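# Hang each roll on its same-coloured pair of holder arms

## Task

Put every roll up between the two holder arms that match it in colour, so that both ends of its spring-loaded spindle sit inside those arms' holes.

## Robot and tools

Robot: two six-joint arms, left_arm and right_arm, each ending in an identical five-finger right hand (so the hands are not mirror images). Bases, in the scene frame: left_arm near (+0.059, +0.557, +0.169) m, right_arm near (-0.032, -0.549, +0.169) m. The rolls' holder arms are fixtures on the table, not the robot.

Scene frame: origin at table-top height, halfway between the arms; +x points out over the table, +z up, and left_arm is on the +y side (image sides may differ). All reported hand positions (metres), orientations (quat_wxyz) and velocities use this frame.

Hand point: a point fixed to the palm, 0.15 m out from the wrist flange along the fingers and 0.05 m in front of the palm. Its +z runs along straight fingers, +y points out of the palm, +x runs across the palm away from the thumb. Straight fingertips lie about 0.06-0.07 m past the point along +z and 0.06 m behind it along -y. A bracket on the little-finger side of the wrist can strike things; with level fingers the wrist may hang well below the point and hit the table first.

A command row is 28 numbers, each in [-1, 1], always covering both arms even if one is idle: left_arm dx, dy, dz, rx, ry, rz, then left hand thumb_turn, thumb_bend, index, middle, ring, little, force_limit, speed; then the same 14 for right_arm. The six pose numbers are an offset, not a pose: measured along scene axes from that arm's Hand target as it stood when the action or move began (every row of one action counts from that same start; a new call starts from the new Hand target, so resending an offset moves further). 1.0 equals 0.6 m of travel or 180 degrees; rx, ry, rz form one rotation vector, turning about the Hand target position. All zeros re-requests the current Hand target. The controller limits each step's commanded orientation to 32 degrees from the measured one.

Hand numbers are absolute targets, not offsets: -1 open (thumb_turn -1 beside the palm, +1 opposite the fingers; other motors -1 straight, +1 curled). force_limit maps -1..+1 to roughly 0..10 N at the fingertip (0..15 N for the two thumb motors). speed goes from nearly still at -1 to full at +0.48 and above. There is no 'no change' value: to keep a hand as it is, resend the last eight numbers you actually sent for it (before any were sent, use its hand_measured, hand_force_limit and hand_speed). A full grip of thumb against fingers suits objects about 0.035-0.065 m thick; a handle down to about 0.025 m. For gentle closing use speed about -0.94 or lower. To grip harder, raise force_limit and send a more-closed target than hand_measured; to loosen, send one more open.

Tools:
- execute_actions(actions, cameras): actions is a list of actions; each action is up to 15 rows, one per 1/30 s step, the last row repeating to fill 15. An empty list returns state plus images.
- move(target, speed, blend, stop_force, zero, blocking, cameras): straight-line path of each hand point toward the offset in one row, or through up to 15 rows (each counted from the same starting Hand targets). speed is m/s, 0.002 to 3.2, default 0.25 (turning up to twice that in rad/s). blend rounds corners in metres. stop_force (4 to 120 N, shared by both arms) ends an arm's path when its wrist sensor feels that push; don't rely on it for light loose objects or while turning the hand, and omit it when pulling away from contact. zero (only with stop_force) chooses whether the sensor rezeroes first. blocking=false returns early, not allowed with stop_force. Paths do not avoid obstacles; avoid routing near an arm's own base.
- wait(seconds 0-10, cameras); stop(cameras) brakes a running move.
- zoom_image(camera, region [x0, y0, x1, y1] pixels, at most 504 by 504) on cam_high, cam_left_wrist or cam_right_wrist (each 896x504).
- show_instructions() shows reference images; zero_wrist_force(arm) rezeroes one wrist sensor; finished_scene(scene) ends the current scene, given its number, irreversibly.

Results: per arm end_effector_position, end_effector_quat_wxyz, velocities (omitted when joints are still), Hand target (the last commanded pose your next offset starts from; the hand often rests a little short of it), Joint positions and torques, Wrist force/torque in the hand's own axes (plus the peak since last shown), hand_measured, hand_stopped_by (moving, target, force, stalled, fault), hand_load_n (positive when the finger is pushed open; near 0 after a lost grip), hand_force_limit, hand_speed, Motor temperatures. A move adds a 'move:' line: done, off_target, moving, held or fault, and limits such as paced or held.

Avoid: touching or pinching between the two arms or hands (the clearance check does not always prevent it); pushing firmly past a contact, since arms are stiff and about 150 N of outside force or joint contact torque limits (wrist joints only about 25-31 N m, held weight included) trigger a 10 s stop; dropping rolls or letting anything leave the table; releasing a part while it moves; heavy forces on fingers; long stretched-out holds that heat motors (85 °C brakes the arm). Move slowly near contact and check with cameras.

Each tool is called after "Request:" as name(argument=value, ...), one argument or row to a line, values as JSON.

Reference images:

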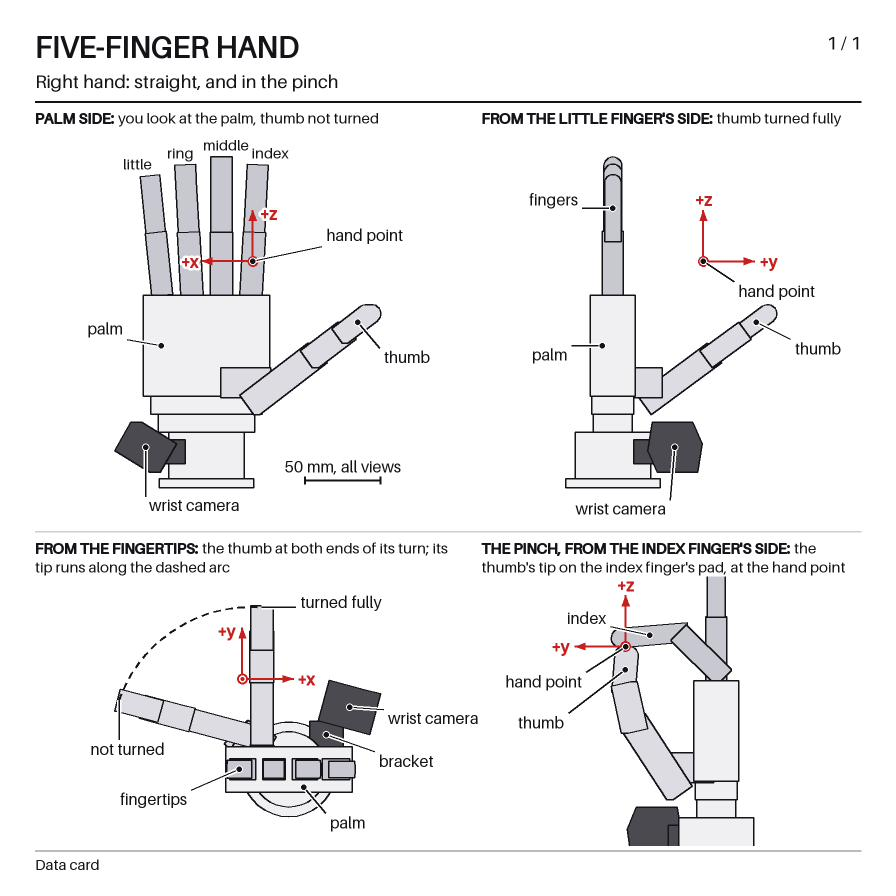

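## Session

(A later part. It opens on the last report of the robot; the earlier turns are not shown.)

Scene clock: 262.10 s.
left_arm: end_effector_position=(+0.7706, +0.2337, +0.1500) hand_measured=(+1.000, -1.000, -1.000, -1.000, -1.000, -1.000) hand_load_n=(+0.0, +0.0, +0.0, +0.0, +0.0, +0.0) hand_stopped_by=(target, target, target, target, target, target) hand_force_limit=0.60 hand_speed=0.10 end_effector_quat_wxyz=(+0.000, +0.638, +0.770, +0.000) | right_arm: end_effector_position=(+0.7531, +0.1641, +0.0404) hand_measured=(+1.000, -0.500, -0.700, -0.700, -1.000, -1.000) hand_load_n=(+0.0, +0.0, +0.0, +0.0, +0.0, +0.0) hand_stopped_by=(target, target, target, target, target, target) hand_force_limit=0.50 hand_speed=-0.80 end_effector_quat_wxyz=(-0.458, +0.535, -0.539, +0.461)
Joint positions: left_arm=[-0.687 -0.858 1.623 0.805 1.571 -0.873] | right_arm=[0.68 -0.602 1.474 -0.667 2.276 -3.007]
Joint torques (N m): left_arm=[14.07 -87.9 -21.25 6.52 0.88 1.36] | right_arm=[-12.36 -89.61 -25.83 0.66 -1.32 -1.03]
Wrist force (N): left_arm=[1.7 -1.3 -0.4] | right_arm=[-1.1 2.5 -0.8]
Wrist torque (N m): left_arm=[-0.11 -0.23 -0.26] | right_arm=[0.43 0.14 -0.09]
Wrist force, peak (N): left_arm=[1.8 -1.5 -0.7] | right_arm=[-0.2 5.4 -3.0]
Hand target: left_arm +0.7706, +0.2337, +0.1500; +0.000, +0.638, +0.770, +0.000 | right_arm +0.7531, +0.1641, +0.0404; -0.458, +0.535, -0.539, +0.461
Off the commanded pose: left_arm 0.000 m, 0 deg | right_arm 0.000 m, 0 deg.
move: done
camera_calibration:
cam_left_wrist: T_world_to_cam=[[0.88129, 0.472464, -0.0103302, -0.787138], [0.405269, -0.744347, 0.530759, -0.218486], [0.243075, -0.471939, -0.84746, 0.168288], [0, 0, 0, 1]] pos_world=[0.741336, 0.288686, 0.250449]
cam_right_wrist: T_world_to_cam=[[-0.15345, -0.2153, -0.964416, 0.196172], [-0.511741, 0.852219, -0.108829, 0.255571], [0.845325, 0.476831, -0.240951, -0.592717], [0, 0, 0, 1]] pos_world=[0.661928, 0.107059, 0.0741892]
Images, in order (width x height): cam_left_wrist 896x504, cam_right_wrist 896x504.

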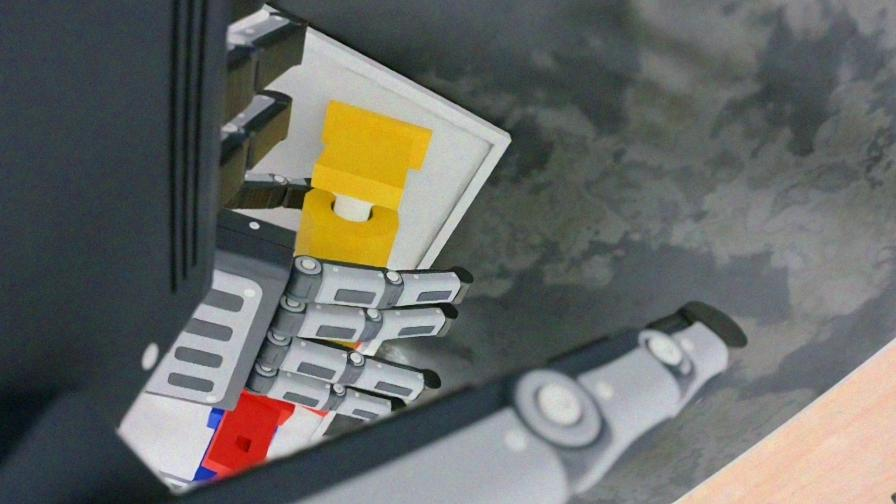

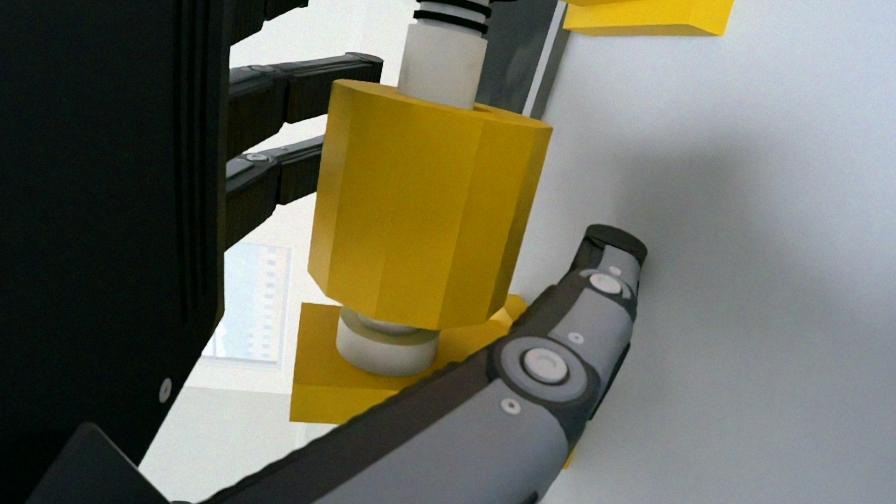

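Request:
move(
  target=[
    [0,0,0,0,0,0,1,-1,-1,-1,-1,-1,0.6,0.1,-0.0741,0,0.0117,0,0,0,1,-0.5,-0.7,-0.7,-1,-1,0.5,-0.8],
    [0,0,0,0,0,0,1,-1,-1,-1,-1,-1,0.6,0.1,-0.0741,-0.02,0.17,0,0,0,1,-0.5,-0.7,-0.7,-1,-1,0.5,-0.8],
  ],
  speed=[0.05,0.12],
  cameras=["cam_left_wrist","cam_right_wrist","cam_high"],
)

Request:
zoom_image(
  camera="cam_left_wrist",
  region=[240, 80, 480, 320],
)

Scene clock: 265.13 s.
left_arm: end_effector_position=(+0.7706, +0.2337, +0.1500) hand_measured=(+1.000, -1.000, -1.000, -1.000, -1.000, -1.000) hand_load_n=(+0.0, +0.0, +0.0, +0.0, +0.0, +0.0) hand_stopped_by=(target, target, target, target, target, target) hand_force_limit=0.60 hand_speed=0.10 end_effector_quat_wxyz=(+0.000, +0.638, +0.770, +0.000) | right_arm: end_effector_position=(+0.7086, +0.1521, +0.1423) hand_measured=(+1.000, -0.500, -0.700, -0.700, -1.000, -1.000) hand_load_n=(+0.0, +0.0, +0.0, +0.0, +0.0, +0.0) hand_stopped_by=(target, target, target, target, target, target) hand_force_limit=0.50 hand_speed=-0.80 end_effector_quat_wxyz=(-0.458, +0.535, -0.539, +0.461)
Joint positions: left_arm=[-0.687 -0.858 1.623 0.805 1.571 -0.873] | right_arm=[0.705 -0.766 1.575 -0.6 2.3 -3.001]
Joint torques (N m): left_arm=[12.17 -86.36 -20.82 6.91 1.11 1.45] | right_arm=[-14.11 -100.91 -21.56 1.84 -2.07 -0.94]
Wrist force (N): left_arm=[1.5 -1.1 -0.2] | right_arm=[-1.1 2.1 -0.8]
Wrist torque (N m): left_arm=[-0.10 -0.21 -0.27] | right_arm=[0.37 0.14 -0.16]
Wrist force, peak (N): left_arm=[1.8 -1.3 -0.2] | right_arm=[0.0 -4.1 3.0]
Hand target: left_arm +0.7706, +0.2337, +0.1500; +0.000, +0.638, +0.770, +0.000 | right_arm +0.7086, +0.1521, +0.1424; -0.458, +0.535, -0.539, +0.461
Off the commanded pose: left_arm 0.000 m, 0 deg | right_arm 0.000 m, 0 deg.
move: done
camera_calibration:
cam_left_wrist: T_world_to_cam=[[0.88129, 0.472464, -0.0103302, -0.787138], [0.405269, -0.744347, 0.530759, -0.218486], [0.243075, -0.471939, -0.84746, 0.168288], [0, 0, 0, 1]] pos_world=[0.741336, 0.288686, 0.250449]
cam_right_wrist: T_world_to_cam=[[-0.15345, -0.2153, -0.964416, 0.284937], [-0.511741, 0.852219, -0.108829, 0.254104], [0.845325, 0.476831, -0.240951, -0.52485], [0, 0, 0, 1]] pos_world=[0.617428, 0.0950594, 0.175989]

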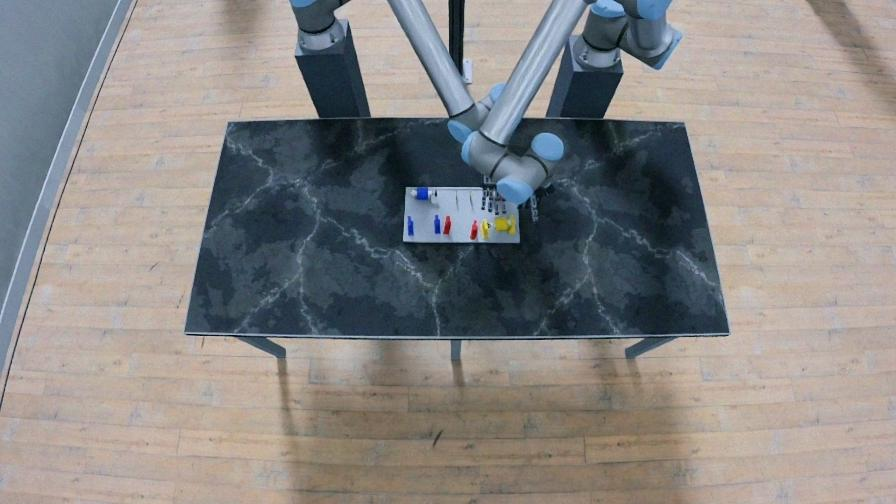

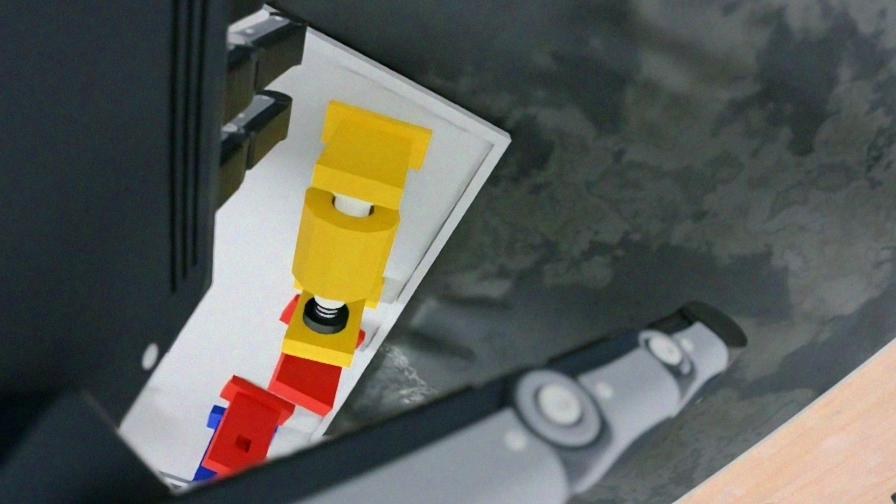

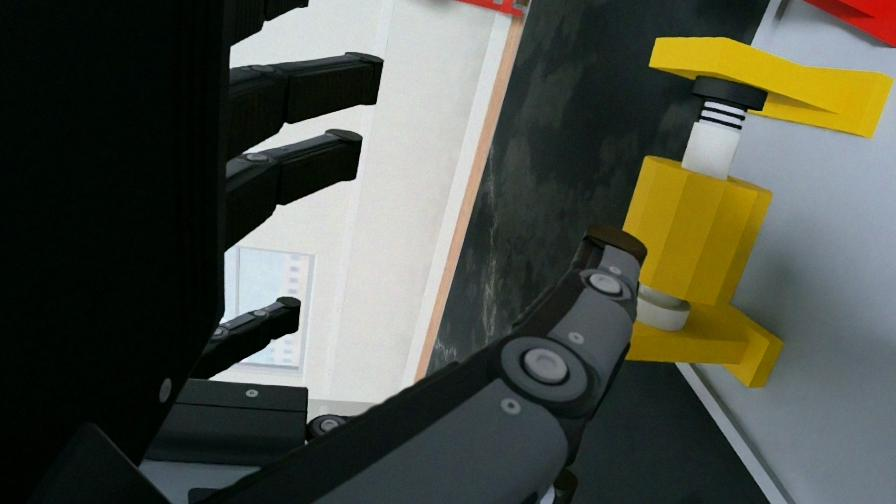

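Scaled by 2.100 from the camera's 896x504 image, which has a finer 1280x720 frame.

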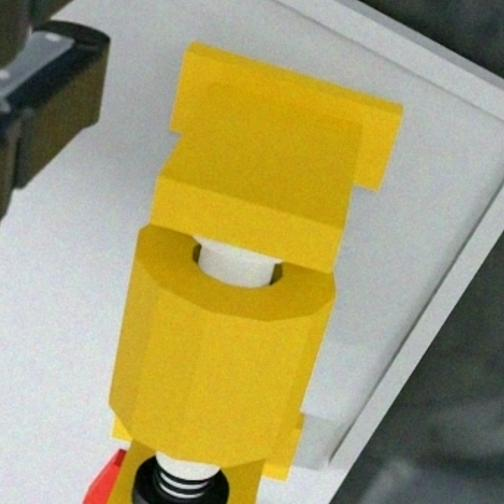

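Request:
zoom_image(
  camera="cam_left_wrist",
  region=[270, 270, 390, 390],
)

Request:
zoom_image(
  camera="cam_right_wrist",
  region=[640, 20, 800, 200],
)

Scaled by 4.200 from the camera's 896x504 image, which has a finer 1280x720 frame.

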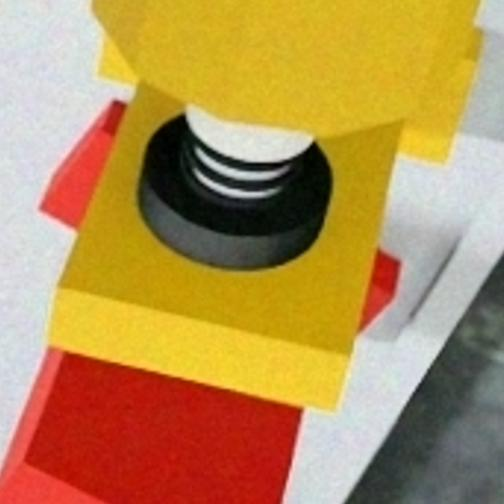

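Scaled by 2.800 from the camera's 896x504 image, which has a finer 1280x720 frame.

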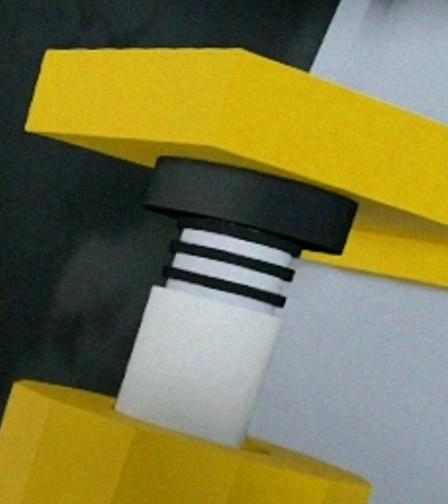

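Request:
move(
  target=[
    [0.0,0.1,0.1,0,0,0,1,-1,-1,-1,-1,-1,0.6,0.1,-0.2477,0.013,0.03,0,0,0,1,-0.5,-0.7,-0.7,-1,-1,0.5,-0.8],
    [0.0,0.1667,0.1667,0,0,0,1,-1,-1,-1,-1,-1,0.6,0.1,-0.28,0.0358,-0.1165,0,0.0892,0.0022,1,-0.5,-0.7,-0.7,-1,-1,0.5,-0.8],
  ],
  speed=0.2,
  blend=[0.02,0],
  cameras=["cam_right_wrist","cam_left_wrist"],
)

Scene clock: 269.20 s.
left_arm: end_effector_position=(+0.7706, +0.3337, +0.2500) hand_measured=(+1.000, -1.000, -1.000, -1.000, -1.000, -1.000) hand_load_n=(+0.0, -0.5, +0.0, +0.0, +0.0, +0.0) hand_stopped_by=(target, target, target, target, target, target) hand_force_limit=0.60 hand_speed=0.10 end_effector_quat_wxyz=(+0.000, +0.638, +0.770, +0.000) | right_arm: end_effector_position=(+0.5406, +0.1736, +0.0725) hand_measured=(+1.000, -0.500, -0.700, -0.700, -1.000, -1.000) hand_load_n=(+0.0, +0.0, +0.0, +0.0, +0.0, +0.0) hand_stopped_by=(target, target, target, target, target, target) hand_force_limit=0.50 hand_speed=-0.80 end_effector_quat_wxyz=(-0.380, +0.596, -0.596, +0.380)
Joint positions: left_arm=[-0.566 -1.012 1.675 0.907 1.571 -0.752] | right_arm=[0.842 -0.746 1.592 -0.221 2.336 -2.678]
Joint torques (N m): left_arm=[14.78 -82.71 -22.34 6.93 1.04 1.79] | right_arm=[-13.97 -78.71 -34.47 3.78 -1.37 1.95]
Wrist force (N): left_arm=[1.7 -1.2 -0.4] | right_arm=[-1.0 2.0 -0.7]
Wrist torque (N m): left_arm=[-0.09 -0.24 -0.27] | right_arm=[0.35 0.12 -0.14]
Wrist force, peak (N): left_arm=[1.9 -1.3 -0.5] | right_arm=[-1.3 2.0 -2.8]
Hand target: left_arm +0.7706, +0.3337, +0.2500; +0.000, +0.638, +0.770, +0.000 | right_arm +0.5406, +0.1736, +0.0725; -0.380, +0.596, -0.596, +0.380
Off the commanded pose: left_arm 0.000 m, 0 deg | right_arm 0.000 m, 0 deg.
move: done
camera_calibration:
cam_left_wrist: T_world_to_cam=[[0.88129, 0.472464, -0.0103302, -0.833351], [0.405269, -0.744347, 0.530759, -0.197127], [0.243075, -0.471939, -0.84746, 0.300227], [0, 0, 0, 1]] pos_world=[0.741336, 0.388686, 0.350449]
cam_right_wrist: T_world_to_cam=[[-0.412626, -0.217255, -0.884613, 0.331219], [-0.527636, 0.848633, 0.0376968, 0.140914], [0.742522, 0.482309, -0.4648, -0.338981], [0, 0, 0, 1]] pos_world=[0.462722, 0.115868, 0.13013]
Images, in order (width x height): cam_left_wrist 896x504, cam_right_wrist 896x504.

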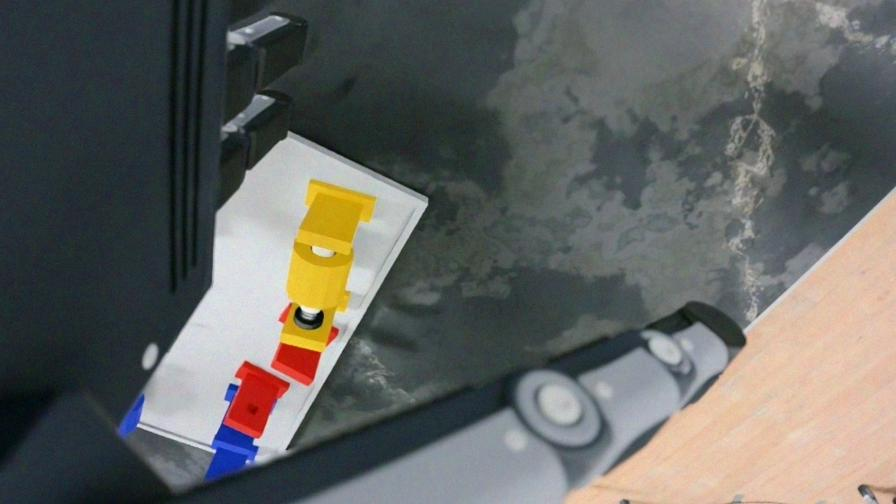

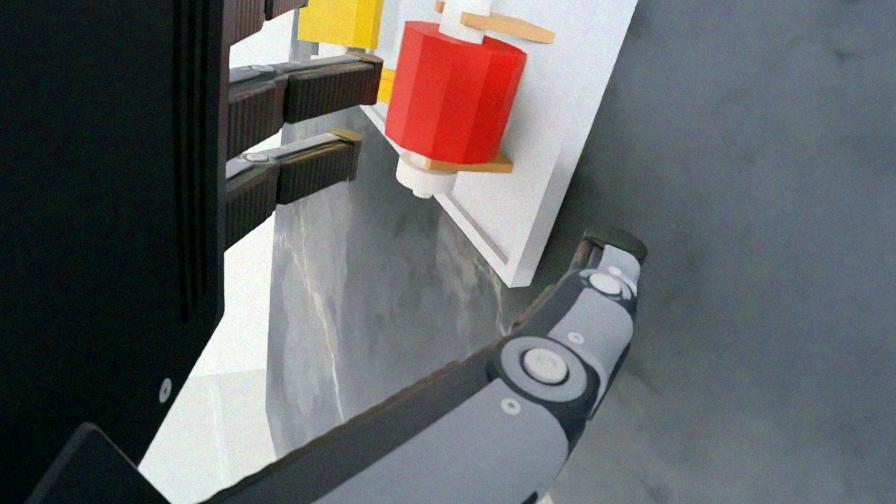

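Request:
move(
  target=[0,0,0,0,0,0,1,-1,-1,-1,-1,-1,0.6,0.1,0.0906,-0.001,-0.0423,0,0,0,1,-0.4,-1,-1,-1,-1,0.5,-0.3],
  speed=0.1,
  cameras=["cam_right_wrist"],
)

Scene clock: 271.07 s.
left_arm: end_effector_position=(+0.7706, +0.3337, +0.2500) hand_measured=(+1.000, -1.000, -1.000, -1.000, -1.000, -1.000) hand_load_n=(+0.0, -0.5, +0.0, +0.5, +0.0, +0.0) hand_stopped_by=(target, target, target, target, target, target) hand_force_limit=0.60 hand_speed=0.10 end_effector_quat_wxyz=(+0.000, +0.638, +0.770, +0.000) | right_arm: end_effector_position=(+0.5949, +0.1730, +0.0472) hand_measured=(+1.000, -0.400, -1.000, -1.000, -1.000, -1.000) hand_load_n=(+0.0, +0.0, +0.0, +0.0, +0.0, +0.0) hand_stopped_by=(target, target, target, target, target, target) hand_force_limit=0.50 hand_speed=-0.30 end_effector_quat_wxyz=(-0.380, +0.596, -0.596, +0.380)
Joint positions: left_arm=[-0.566 -1.012 1.675 0.907 1.571 -0.752] | right_arm=[0.789 -0.691 1.534 -0.245 2.293 -2.72]
Joint torques (N m): left_arm=[10.32 -80.88 -22.34 6.78 1.04 1.38] | right_arm=[-14.03 -84.62 -34.53 -1.7 -1.57 -2.02]
Wrist force (N): left_arm=[1.6 -0.7 -0.1] | right_arm=[-0.1 1.4 -0.8]
Wrist torque (N m): left_arm=[-0.04 -0.25 -0.25] | right_arm=[0.25 -0.01 0.05]
Wrist force, peak (N): left_arm=[2.0 -0.9 -0.1] | right_arm=[-0.8 2.4 -1.6]
Hand target: left_arm +0.7706, +0.3337, +0.2500; +0.000, +0.638, +0.770, +0.000 | right_arm +0.5950, +0.1730, +0.0471; -0.380, +0.596, -0.596, +0.380
Off the commanded pose: left_arm 0.000 m, 0 deg | right_arm 0.000 m, 0 deg.
move: done
camera_calibration:
cam_right_wrist: T_world_to_cam=[[-0.412744, -0.217284, -0.884551, 0.331041], [-0.527656, 0.848618, 0.0377549, 0.170985], [0.742442, 0.482322, -0.464914, -0.390691], [0, 0, 0, 1]] pos_world=[0.516922, 0.115268, 0.10473]
Images, in order (width x height): cam_right_wrist 896x504.

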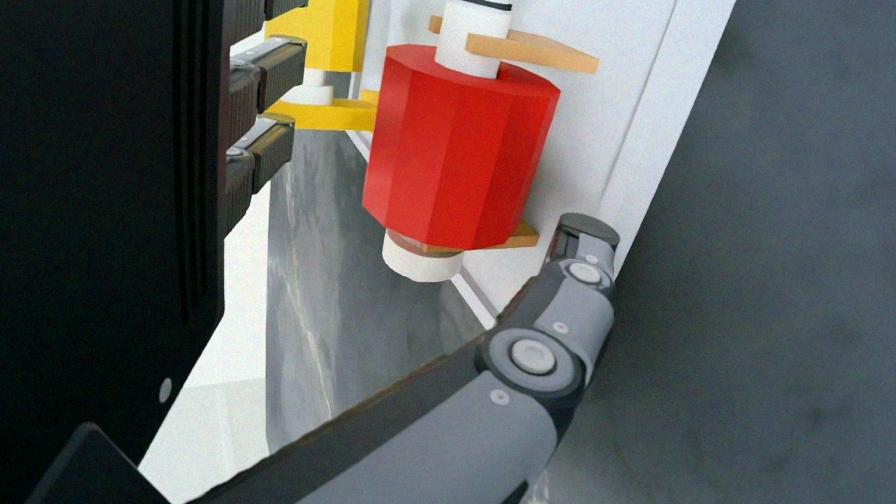

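Request:
move(
  target=[0,0,0,0,0,0,1,-1,-1,-1,-1,-1,0.6,0.1,0.0355,-0.0043,-0.0193,0,0,0,1,-0.4,-1,-1,-1,-1,0.5,-0.3],
  speed=0.05,
  cameras=["cam_right_wrist"],
)

Scene clock: 272.60 s.
left_arm: end_effector_position=(+0.7706, +0.3337, +0.2500) hand_measured=(+1.000, -1.000, -1.000, -1.000, -1.000, -1.000) hand_load_n=(+0.0, +0.0, +0.0, +0.0, +0.0, +0.0) hand_stopped_by=(target, target, target, target, target, target) hand_force_limit=0.60 hand_speed=0.10 end_effector_quat_wxyz=(+0.000, +0.638, +0.770, +0.000) | right_arm: end_effector_position=(+0.6162, +0.1704, +0.0356) hand_measured=(+1.000, -0.400, -1.000, -1.000, -1.000, -1.000) hand_load_n=(+0.0, +0.0, +0.0, +0.0, +0.0, +0.0) hand_stopped_by=(target, target, target, target, target, target) hand_force_limit=0.50 hand_speed=-0.30 end_effector_quat_wxyz=(-0.380, +0.596, -0.596, +0.380)
Joint positions: left_arm=[-0.566 -1.012 1.675 0.907 1.571 -0.752] | right_arm=[0.767 -0.669 1.513 -0.256 2.275 -2.736]
Joint torques (N m): left_arm=[14.94 -81.57 -23.26 6.69 0.64 1.46] | right_arm=[-15.21 -81.44 -33.78 -1.79 -1.56 -1.92]
Wrist force (N): left_arm=[1.5 -0.7 -0.5] | right_arm=[-0.2 2.0 -0.7]
Wrist torque (N m): left_arm=[-0.01 -0.22 -0.26] | right_arm=[0.34 0.00 0.10]
Wrist force, peak (N): left_arm=[1.8 -1.1 -0.5] | right_arm=[-0.6 2.0 -1.3]
Hand target: left_arm +0.7706, +0.3337, +0.2500; +0.000, +0.638, +0.770, +0.000 | right_arm +0.6163, +0.1704, +0.0355; -0.380, +0.596, -0.596, +0.380
Off the commanded pose: left_arm 0.000 m, 0 deg | right_arm 0.000 m, 0 deg.
move: done
camera_calibration:
cam_right_wrist: T_world_to_cam=[[-0.412744, -0.217284, -0.884551, 0.329117], [-0.527656, 0.848618, 0.0377549, 0.184779], [0.742442, 0.482322, -0.464914, -0.410646], [0, 0, 0, 1]] pos_world=[0.538222, 0.112768, 0.0932296]
Images, in order (width x height): cam_right_wrist 896x504.

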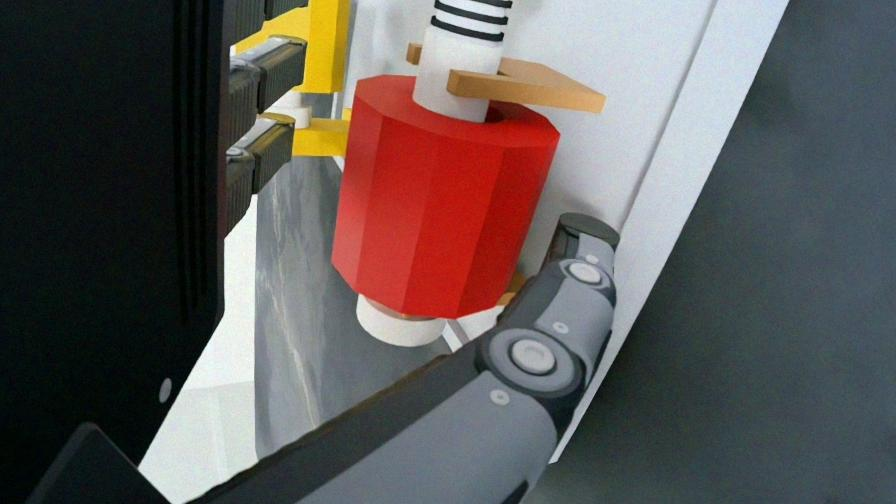

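Request:
move(
  target=[0,0,0,0,0,0,1,-1,-1,-1,-1,-1,0.6,0.1,0.0076,0.0,-0.0033,0,0,0,1,-0.4,-1,-1,-1,-1,0.5,-0.3],
  speed=0.03,
)

Request:
move(
  target=[0,0,0,0,0,0,1,-1,-1,-1,-1,-1,0.6,0.1,0,0,0,0,0,0,1,0.4,0.2,0.2,-1,-1,-0.7,-0.85],
  speed=0.05,
  cameras=["cam_right_wrist"],
)

Scene clock: 274.07 s.
left_arm: end_effector_position=(+0.7706, +0.3337, +0.2500) hand_measured=(+1.000, -1.000, -1.000, -1.000, -1.000, -1.000) hand_load_n=(+0.0, +0.0, +0.0, +0.0, +0.0, +0.0) hand_stopped_by=(target, target, target, target, target, target) hand_force_limit=0.60 hand_speed=0.10 end_effector_quat_wxyz=(+0.000, +0.638, +0.770, +0.000) | right_arm: end_effector_position=(+0.6208, +0.1704, +0.0336) hand_measured=(+1.000, -0.400, -1.000, -1.000, -1.000, -1.000) hand_load_n=(+0.0, +0.0, -0.5, +0.0, +0.0, +0.0) hand_stopped_by=(target, target, target, target, target, target) hand_force_limit=0.50 hand_speed=-0.30 end_effector_quat_wxyz=(-0.380, +0.596, -0.596, +0.380)
Joint positions: left_arm=[-0.566 -1.012 1.675 0.907 1.571 -0.752] | right_arm=[0.763 -0.665 1.507 -0.257 2.272 -2.739]
Joint torques (N m): left_arm=[13.57 -79.39 -23.69 6.73 0.73 1.52] | right_arm=[-14.37 -79.92 -34.24 -1.83 -1.18 -2.56]
Wrist force (N): left_arm=[1.6 -0.7 -0.5] | right_arm=[-0.5 1.6 -0.7]
Wrist torque (N m): left_arm=[-0.02 -0.22 -0.26] | right_arm=[0.25 0.05 0.07]
Wrist force, peak (N): left_arm=[1.9 -1.2 -0.2] | right_arm=[-0.8 2.3 -0.8]
Hand target: left_arm +0.7706, +0.3337, +0.2500; +0.000, +0.638, +0.770, +0.000 | right_arm +0.6209, +0.1704, +0.0336; -0.380, +0.596, -0.596, +0.380
Off the commanded pose: left_arm 0.000 m, 0 deg | right_arm 0.000 m, 0 deg.
move: done

Scene clock: 275.80 s.
left_arm: end_effector_position=(+0.7706, +0.3337, +0.2500) hand_measured=(+1.000, -1.000, -1.000, -1.000, -1.000, -1.000) hand_load_n=(+0.0, +0.0, +0.0, +0.0, +0.0, +0.0) hand_stopped_by=(target, target, target, target, target, target) hand_force_limit=0.60 hand_speed=0.10 end_effector_quat_wxyz=(+0.000, +0.638, +0.770, +0.000) | right_arm: end_effector_position=(+0.6209, +0.1704, +0.0335) hand_measured=(+1.000, -0.196, -0.404, -0.390, -1.000, -1.000) hand_load_n=(+1.0, +7.0, +1.0, +4.5, +0.0, +0.0) hand_stopped_by=(target, force, force, force, target, target) hand_force_limit=-0.70 hand_speed=-0.85 end_effector_quat_wxyz=(-0.380, +0.596, -0.596, +0.380)
Joint positions: left_arm=[-0.566 -1.012 1.675 0.907 1.571 -0.752] | right_arm=[0.763 -0.664 1.507 -0.257 2.271 -2.739]
Joint torques (N m): left_arm=[13.39 -78.76 -22.93 6.6 0.88 1.84] | right_arm=[-13.62 -88.17 -33.88 -1.82 -0.9 -1.8]
Wrist force (N): left_arm=[1.3 -1.0 -0.3] | right_arm=[-0.5 2.1 -0.6]
Wrist torque (N m): left_arm=[-0.07 -0.19 -0.28] | right_arm=[0.28 0.04 0.08]
Wrist force, peak (N): left_arm=[1.6 -1.4 -0.3] | right_arm=[0.0 4.2 -2.8]
Hand target: left_arm +0.7706, +0.3337, +0.2500; +0.000, +0.638, +0.770, +0.000 | right_arm +0.6209, +0.1704, +0.0336; -0.380, +0.596, -0.596, +0.380
Off the commanded pose: left_arm 0.000 m, 0 deg | right_arm 0.000 m, 0 deg.
move: done
camera_calibration:
cam_right_wrist: T_world_to_cam=[[-0.412744, -0.217284, -0.884551, 0.3292], [-0.527656, 0.848618, 0.0377549, 0.187339], [0.742442, 0.482322, -0.464914, -0.415112], [0, 0, 0, 1]] pos_world=[0.542922, 0.112768, 0.0911296]
Images, in order (width x height): cam_right_wrist 896x504.

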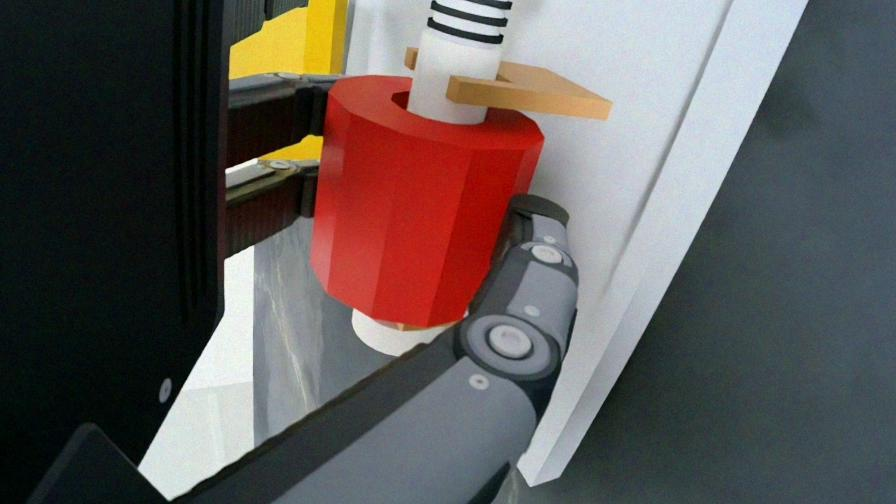

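Request:
move(
  target=[0,0,0,0,0,0,1,-1,-1,-1,-1,-1,0.6,0.1,0,0,0,0,0,0,1,0.45,0.25,0.25,-1,-1,0.5,-0.9],
  speed=0.05,
  cameras=["cam_right_wrist"],
)

Scene clock: 276.70 s.
left_arm: end_effector_position=(+0.7706, +0.3337, +0.2500) hand_measured=(+1.000, -1.000, -1.000, -1.000, -1.000, -1.000) hand_load_n=(+0.0, +0.0, +0.0, +0.0, +0.0, +0.0) hand_stopped_by=(target, target, target, target, target, target) hand_force_limit=0.60 hand_speed=0.10 end_effector_quat_wxyz=(+0.000, +0.638, +0.770, +0.000) | right_arm: end_effector_position=(+0.6209, +0.1704, +0.0335) hand_measured=(+1.000, -0.198, -0.352, -0.364, -1.000, -1.000) hand_load_n=(-2.0, +17.5, +9.5, +2.5, +0.0, +0.0) hand_stopped_by=(target, force, force, force, target, target) hand_force_limit=0.50 hand_speed=-0.90 end_effector_quat_wxyz=(-0.380, +0.596, -0.596, +0.380)
Joint positions: left_arm=[-0.566 -1.012 1.675 0.907 1.571 -0.752] | right_arm=[0.763 -0.664 1.507 -0.257 2.271 -2.739]
Joint torques (N m): left_arm=[13.79 -81.98 -23.91 6.65 1.03 1.69] | right_arm=[-15.27 -90.6 -33.24 -1.57 -0.09 -1.63]
Wrist force (N): left_arm=[1.8 -1.0 -0.4] | right_arm=[-0.3 2.4 -0.7]
Wrist torque (N m): left_arm=[-0.07 -0.26 -0.26] | right_arm=[0.33 0.01 0.10]
Wrist force, peak (N): left_arm=[1.8 -1.2 -0.2] | right_arm=[-0.3 2.7 -0.7]
Hand target: left_arm +0.7706, +0.3337, +0.2500; +0.000, +0.638, +0.770, +0.000 | right_arm +0.6209, +0.1704, +0.0336; -0.380, +0.596, -0.596, +0.380
Off the commanded pose: left_arm 0.000 m, 0 deg | right_arm 0.000 m, 0 deg.
move: done
camera_calibration:
cam_right_wrist: T_world_to_cam=[[-0.412744, -0.217284, -0.884551, 0.3292], [-0.527656, 0.848618, 0.0377549, 0.187339], [0.742442, 0.482322, -0.464914, -0.415112], [0, 0, 0, 1]] pos_world=[0.542922, 0.112768, 0.0911296]
Images, in order (width x height): cam_right_wrist 896x504.

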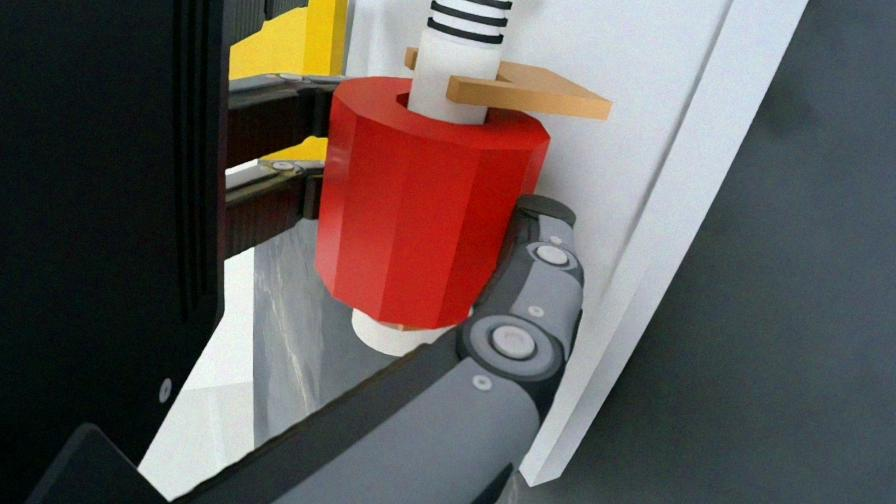

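Request:
move(
  target=[0,0,0,0,0,0,1,-1,-1,-1,-1,-1,0.6,0.1,0,0,0,0,0,0,1,0.45,0.25,0.3,-1,-1,0.5,-0.9],
  speed=0.05,
)

Request:
move(
  target=[
    [0,0,0,0,0,0,1,-1,-1,-1,-1,-1,0.6,0.1,0,0,0.13,0,0,0,1,0.45,0.25,0.3,-1,-1,0.5,-0.9],
    [0,0.05,0.05,0,0,0,1,-1,-1,-1,-1,-1,0.6,0.1,-0.08,-0.1,0.36,0,0,0,1,0.45,0.25,0.3,-1,-1,0.5,-0.9],
  ],
  speed=[0.08,0.15],
  blend=[0.02,0],
  cameras=["cam_right_wrist"],
)

Scene clock: 277.87 s.
left_arm: end_effector_position=(+0.7706, +0.3337, +0.2500) hand_measured=(+1.000, -1.000, -1.000, -1.000, -1.000, -1.000) hand_load_n=(+0.0, +0.0, +0.0, +0.0, +0.0, +0.0) hand_stopped_by=(target, target, target, target, target, target) hand_force_limit=0.60 hand_speed=0.10 end_effector_quat_wxyz=(+0.000, +0.638, +0.770, +0.000) | right_arm: end_effector_position=(+0.6209, +0.1704, +0.0335) hand_measured=(+1.000, -0.198, -0.352, -0.348, -1.000, -1.000) hand_load_n=(+0.0, +20.0, +6.5, +7.5, +0.0, +0.0) hand_stopped_by=(target, force, force, force, target, target) hand_force_limit=0.50 hand_speed=-0.90 end_effector_quat_wxyz=(-0.380, +0.596, -0.596, +0.380)
Joint positions: left_arm=[-0.566 -1.012 1.675 0.907 1.571 -0.752] | right_arm=[0.763 -0.664 1.507 -0.257 2.271 -2.739]
Joint torques (N m): left_arm=[10.72 -79.58 -24.2 6.54 0.93 1.28] | right_arm=[-14.21 -96.28 -32.38 -1.76 1.03 -1.47]
Wrist force (N): left_arm=[1.3 -0.7 -0.3] | right_arm=[-0.2 2.3 -0.7]
Wrist torque (N m): left_arm=[-0.03 -0.20 -0.27] | right_arm=[0.32 -0.01 0.11]
Wrist force, peak (N): left_arm=[1.9 -0.8 -0.3] | right_arm=[-0.2 3.1 -0.6]
Hand target: left_arm +0.7706, +0.3337, +0.2500; +0.000, +0.638, +0.770, +0.000 | right_arm +0.6209, +0.1704, +0.0336; -0.380, +0.596, -0.596, +0.380
Off the commanded pose: left_arm 0.000 m, 0 deg | right_arm 0.000 m, 0 deg.
move: done

Scene clock: 280.40 s.
left_arm: end_effector_position=(+0.7706, +0.3637, +0.2800) hand_measured=(+1.000, -1.000, -1.000, -1.000, -1.000, -1.000) hand_load_n=(+0.0, +0.0, +0.0, +0.0, +0.0, +0.0) hand_stopped_by=(target, target, target, target, target, target) hand_force_limit=0.60 hand_speed=0.10 end_effector_quat_wxyz=(+0.000, +0.638, +0.770, +0.000) | right_arm: end_effector_position=(+0.5729, +0.1105, +0.2495) hand_measured=(+1.000, -0.198, -0.352, -0.348, -1.000, -1.000) hand_load_n=(+0.0, +20.0, +6.5, +7.5, +0.0, +0.0) hand_stopped_by=(target, force, force, force, target, target) hand_force_limit=0.50 hand_speed=-0.90 end_effector_quat_wxyz=(-0.380, +0.596, -0.596, +0.380)
Joint positions: left_arm=[-0.527 -1.053 1.679 0.945 1.571 -0.713] | right_arm=[0.751 -1.001 1.656 -0.075 2.262 -2.747]
Joint torques (N m): left_arm=[13.39 -79.28 -25.32 6.76 -0.6 1.46] | right_arm=[-14.62 -88.66 -26.37 3.55 -1.42 -1.97]
Wrist force (N): left_arm=[1.6 -0.8 -0.2] | right_arm=[-1.2 2.4 -0.4]
Wrist torque (N m): left_arm=[-0.05 -0.22 -0.26] | right_arm=[0.29 0.17 0.06]
Wrist force, peak (N): left_arm=[2.3 -1.0 0.0] | right_arm=[-0.4 3.1 -0.9]
Hand target: left_arm +0.7706, +0.3637, +0.2800; +0.000, +0.638, +0.770, +0.000 | right_arm +0.5729, +0.1104, +0.2496; -0.380, +0.596, -0.596, +0.380
Off the commanded pose: left_arm 0.000 m, 0 deg | right_arm 0.000 m, 0 deg.
move: done
camera_calibration:
cam_right_wrist: T_world_to_cam=[[-0.412744, -0.217284, -0.884551, 0.487325], [-0.527656, 0.848618, 0.0377549, 0.204777], [0.742442, 0.482322, -0.464914, -0.25016], [0, 0, 0, 1]] pos_world=[0.494922, 0.0527682, 0.30703]
Images, in order (width x height): cam_right_wrist 896x504.

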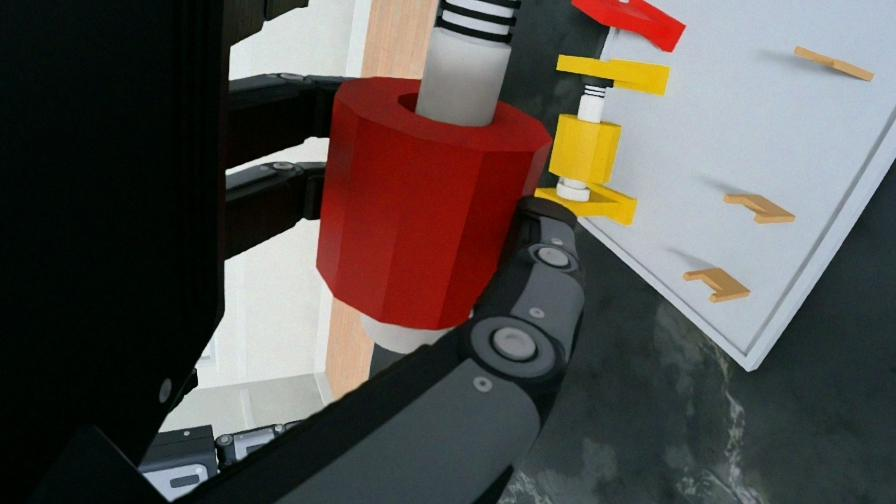

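Request:
move(
  target=[0,0,0,0,0,0,1,-1,-1,-1,-1,-1,0.6,0.1,0,0,0.02,-0.333,0,0,1,0.45,0.25,0.3,-1,-1,0.5,-0.9],
  speed=0.3,
  cameras=["cam_right_wrist"],
)

Scene clock: 283.27 s.
left_arm: end_effector_position=(+0.7706, +0.3637, +0.2800) hand_measured=(+1.000, -1.000, -1.000, -1.000, -1.000, -1.000) hand_load_n=(+0.0, +0.0, +0.0, +0.0, +0.0, +0.0) hand_stopped_by=(target, target, target, target, target, target) hand_force_limit=0.60 hand_speed=0.10 end_effector_quat_wxyz=(+0.000, +0.638, +0.770, +0.000) | right_arm: end_effector_position=(+0.5729, +0.1104, +0.2615) hand_measured=(+1.000, -0.198, -0.352, -0.348, -1.000, -1.000) hand_load_n=(+0.0, +20.0, +6.5, +7.5, +0.0, +0.0) hand_stopped_by=(target, force, force, force, target, target) hand_force_limit=0.50 hand_speed=-0.90 end_effector_quat_wxyz=(-0.031, +0.706, -0.327, +0.627)
Joint positions: left_arm=[-0.527 -1.053 1.679 0.945 1.571 -0.713] | right_arm=[0.886 -0.745 1.297 0.124 2.797 -3.584]
Joint torques (N m): left_arm=[12.31 -77.16 -26.67 6.99 1.13 1.36] | right_arm=[16.59 -105.03 -26.08 -0.31 3.52 -1.78]
Wrist force (N): left_arm=[1.7 -0.9 -0.1] | right_arm=[-1.6 2.3 -0.3]
Wrist torque (N m): left_arm=[-0.06 -0.23 -0.25] | right_arm=[0.39 0.07 -0.07]
Wrist force, peak (N): left_arm=[2.1 -1.2 -0.3] | right_arm=[-2.5 3.1 -1.2]
Hand target: left_arm +0.7706, +0.3637, +0.2800; +0.000, +0.638, +0.770, +0.000 | right_arm +0.5729, +0.1104, +0.2616; -0.031, +0.706, -0.327, +0.627
Off the commanded pose: left_arm 0.000 m, 0 deg | right_arm 0.000 m, 0 deg.
move: done
camera_calibration:
cam_right_wrist: T_world_to_cam=[[-0.412764, -0.874407, -0.255028, 0.405984], [-0.527677, 0.457782, -0.715537, 0.444542], [0.742417, -0.160776, -0.65036, -0.12496], [0, 0, 0, 1]] pos_world=[0.494922, 0.131401, 0.340355]
Images, in order (width x height): cam_right_wrist 896x504.

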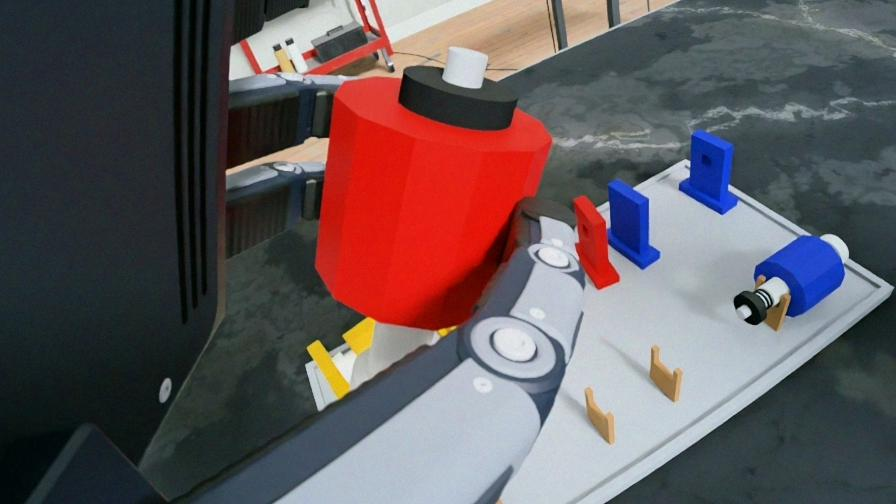

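Request:
move(
  target=[0.034,-0.4362,-0.0833,0,0,-0.1217,1,-1,-1,-1,-1,-1,0.6,0.1,0.045,-0.084,-0.1027,0.3394,-0.0429,0.1119,1,0.45,0.25,0.3,-1,-1,0.5,-0.9],
  speed=0.25,
  cameras=["cam_right_wrist","cam_left_wrist"],
)

Scene clock: 298.67 s.
left_arm: end_effector_position=(+0.7910, +0.1021, +0.2300) hand_measured=(+1.000, -1.000, -1.000, -1.000, -1.000, -1.000) hand_load_n=(-0.5, +0.0, +0.0, +0.0, +0.0, +0.0) hand_stopped_by=(target, target, target, target, target, target) hand_force_limit=0.60 hand_speed=0.10 end_effector_quat_wxyz=(+0.000, +0.773, +0.635, +0.000) | right_arm: end_effector_position=(+0.5999, +0.0601, +0.2000) hand_measured=(+1.000, -0.198, -0.352, -0.348, -1.000, -1.000) hand_load_n=(+0.0, +20.0, +6.5, +7.5, +0.0, -0.5) hand_stopped_by=(target, force, force, force, target, target) hand_force_limit=0.50 hand_speed=-0.90 end_effector_quat_wxyz=(-0.508, +0.595, -0.473, +0.405)
Joint positions: left_arm=[-0.768 -0.833 1.397 1.006 1.571 -0.572] | right_arm=[0.629 -1.042 1.976 -0.762 1.996 -3.071]
Joint torques (N m): left_arm=[-23.56 -77.31 -36.79 6.48 1.08 1.49] | right_arm=[-13.92 -58.38 -19.19 -4.1 -1.28 2.47]
Wrist force (N): left_arm=[1.5 -1.1 -0.3] | right_arm=[-0.8 2.8 -0.7]
Wrist torque (N m): left_arm=[-0.08 -0.21 -0.28] | right_arm=[0.38 0.08 -0.07]
Wrist force, peak (N): left_arm=[2.7 -1.3 -0.3] | right_arm=[-1.6 3.5 -1.3]
Hand target: left_arm +0.7910, +0.1020, +0.2300; +0.000, +0.773, +0.635, +0.000 | right_arm +0.5999, +0.0600, +0.1999; -0.508, +0.595, -0.473, +0.405
Off the commanded pose: left_arm 0.000 m, 0 deg | right_arm 0.000 m, 0 deg.
move: done
camera_calibration:
cam_left_wrist: T_world_to_cam=[[0.993924, 0.10959, -0.0102639, -0.794207], [0.0982998, -0.841821, 0.53073, -0.114584], [0.0495224, -0.528515, -0.847479, 0.327899], [0, 0, 0, 1]] pos_world=[0.784406, 0.163878, 0.330549]
cam_right_wrist: T_world_to_cam=[[-0.0995096, -0.246103, -0.964122, 0.273493], [-0.69557, 0.710071, -0.109462, 0.402184], [0.711534, 0.659721, -0.24184, -0.305634], [0, 0, 0, 1]] pos_world=[0.524431, -0.0166383, 0.23379]
Images, in order (width x height): cam_left_wrist 896x504, cam_right_wrist 896x504.

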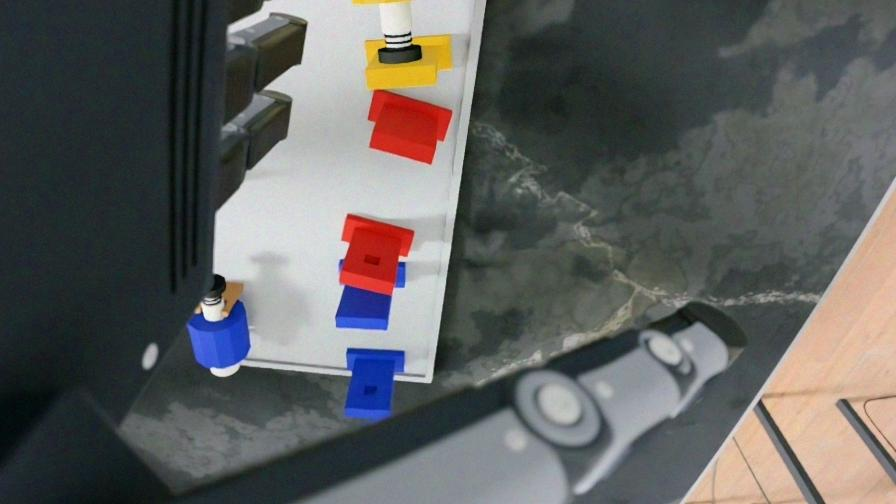

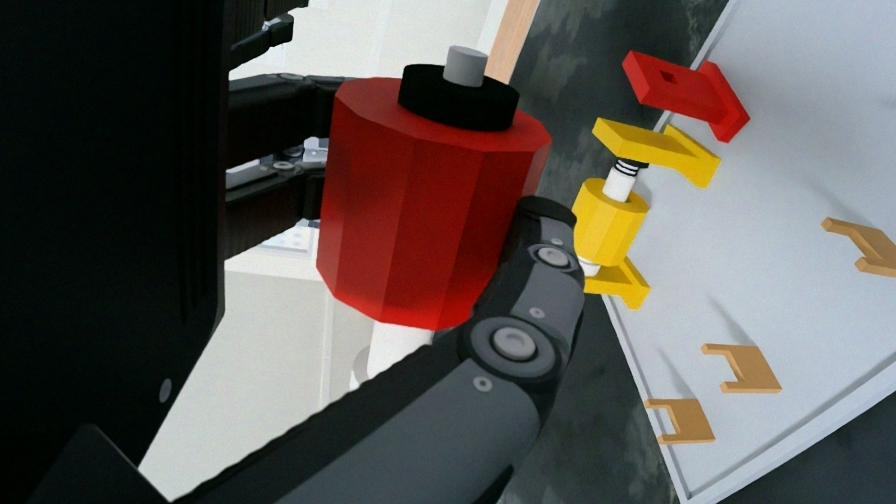

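Request:
zoom_image(
  camera="cam_left_wrist",
  region=[320, 70, 480, 310],
)

Scaled by 2.100 from the camera's 896x504 image, which has a finer 1280x720 frame.

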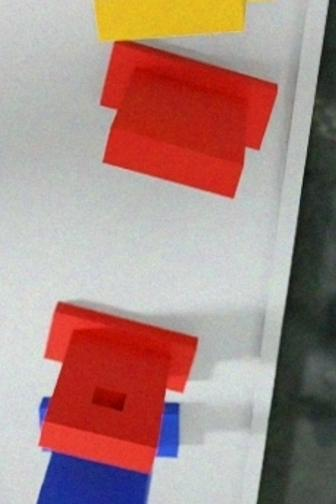

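Request:
zoom_image(
  camera="cam_left_wrist",
  region=[325, 240, 425, 310],
)

Request:
zoom_image(
  camera="cam_left_wrist",
  region=[355, 95, 455, 170],
)

Scaled by 5.040 from the camera's 896x504 image, which has a finer 1280x720 frame.

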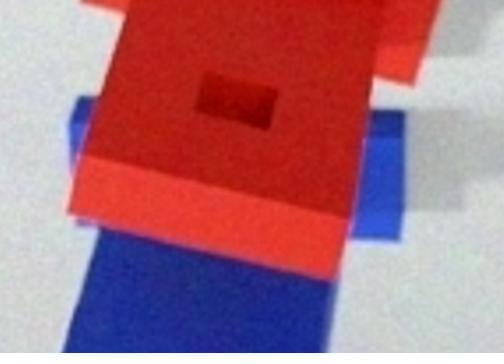

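Scaled by 5.040 from the camera's 896x504 image, which has a finer 1280x720 frame.

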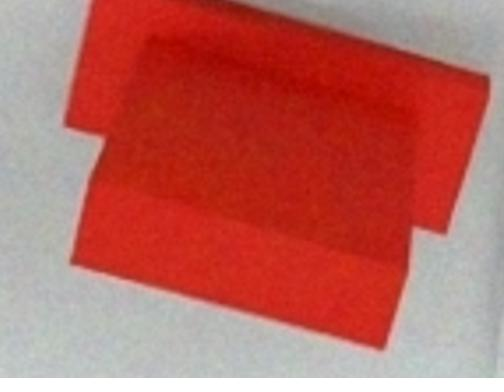

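Request:
move(
  target=[
    [0,0,0,0,0,0,1,-1,-1,-1,-1,-1,0.6,0.1,0.1,-0.02,-0.1167,0,0,0,1,0.45,0.25,0.3,-1,-1,0.5,-0.9],
    [0,0,0,0,0,0,1,-1,-1,-1,-1,-1,0.6,0.1,0.213,-0.0327,-0.1667,0,0,0,1,0.45,0.25,0.3,-1,-1,0.5,-0.9],
  ],
  speed=0.12,
  blend=[0.02,0],
  cameras=["cam_right_wrist","cam_left_wrist"],
)

Request:
zoom_image(
  camera="cam_left_wrist",
  region=[250, 60, 490, 300],
)

Scene clock: 304.33 s.
left_arm: end_effector_position=(+0.7910, +0.1020, +0.2300) hand_measured=(+1.000, -1.000, -1.000, -1.000, -1.000, -1.000) hand_load_n=(+0.0, +0.0, +0.0, +0.0, +0.0, +0.0) hand_stopped_by=(target, target, target, target, target, target) hand_force_limit=0.60 hand_speed=0.10 end_effector_quat_wxyz=(+0.000, +0.773, +0.635, +0.000) | right_arm: end_effector_position=(+0.7276, +0.0404, +0.1000) hand_measured=(+1.000, -0.198, -0.352, -0.348, -1.000, -1.000) hand_load_n=(+0.0, +20.0, +6.5, +7.5, +0.5, +0.0) hand_stopped_by=(target, force, force, force, target, target) hand_force_limit=0.50 hand_speed=-0.90 end_effector_quat_wxyz=(-0.508, +0.595, -0.473, +0.405)
Joint positions: left_arm=[-0.768 -0.833 1.397 1.006 1.571 -0.572] | right_arm=[0.497 -0.83 1.834 -0.841 1.865 -3.094]
Joint torques (N m): left_arm=[-22.52 -77.31 -37.31 7.08 0.85 1.25] | right_arm=[-14.53 -72.1 -31.82 1.09 -2.42 -2.01]
Wrist force (N): left_arm=[1.9 -0.9 0.0] | right_arm=[-0.9 2.8 -1.3]
Wrist torque (N m): left_arm=[-0.06 -0.27 -0.25] | right_arm=[0.45 0.09 -0.06]
Wrist force, peak (N): left_arm=[1.8 -1.4 -0.6] | right_arm=[-1.4 3.2 -1.1]
Hand target: left_arm +0.7910, +0.1020, +0.2300; +0.000, +0.773, +0.635, +0.000 | right_arm +0.7277, +0.0404, +0.0999; -0.508, +0.595, -0.473, +0.405
Off the commanded pose: left_arm 0.000 m, 0 deg | right_arm 0.000 m, 0 deg.
move: done
camera_calibration:
cam_left_wrist: T_world_to_cam=[[0.993924, 0.10959, -0.0102639, -0.794207], [0.0982998, -0.841821, 0.53073, -0.114584], [0.0495224, -0.528515, -0.847479, 0.327899], [0, 0, 0, 1]] pos_world=[0.784406, 0.163878, 0.330549]
cam_right_wrist: T_world_to_cam=[[-0.0994993, -0.246127, -0.964117, 0.184957], [-0.695622, 0.710018, -0.109469, 0.494013], [0.711484, 0.659769, -0.241858, -0.407714], [0, 0, 0, 1]] pos_world=[0.652131, -0.0362382, 0.13379]
Images, in order (width x height): cam_left_wrist 896x504, cam_right_wrist 896x504.

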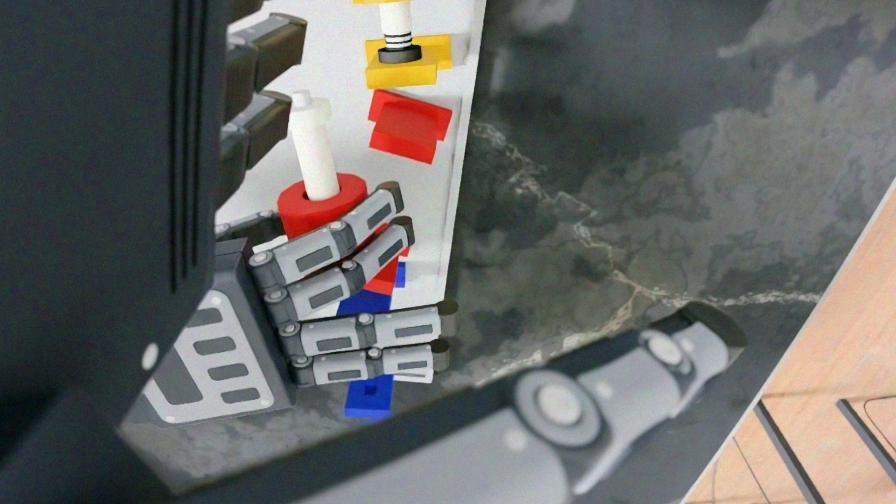

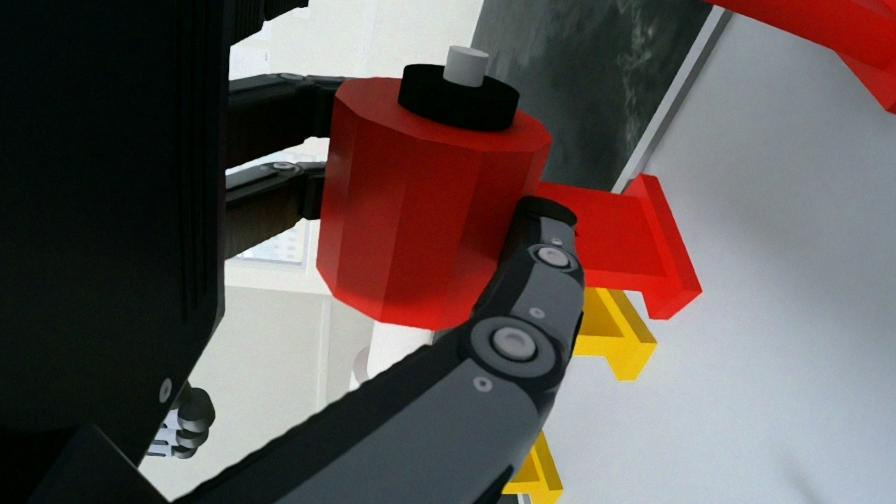

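Scaled by 2.100 from the camera's 896x504 image, which has a finer 1280x720 frame.

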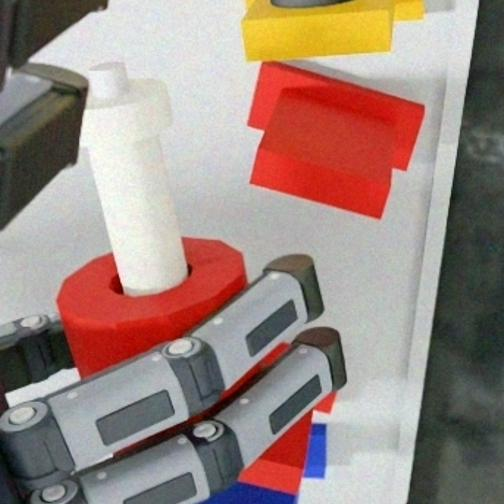

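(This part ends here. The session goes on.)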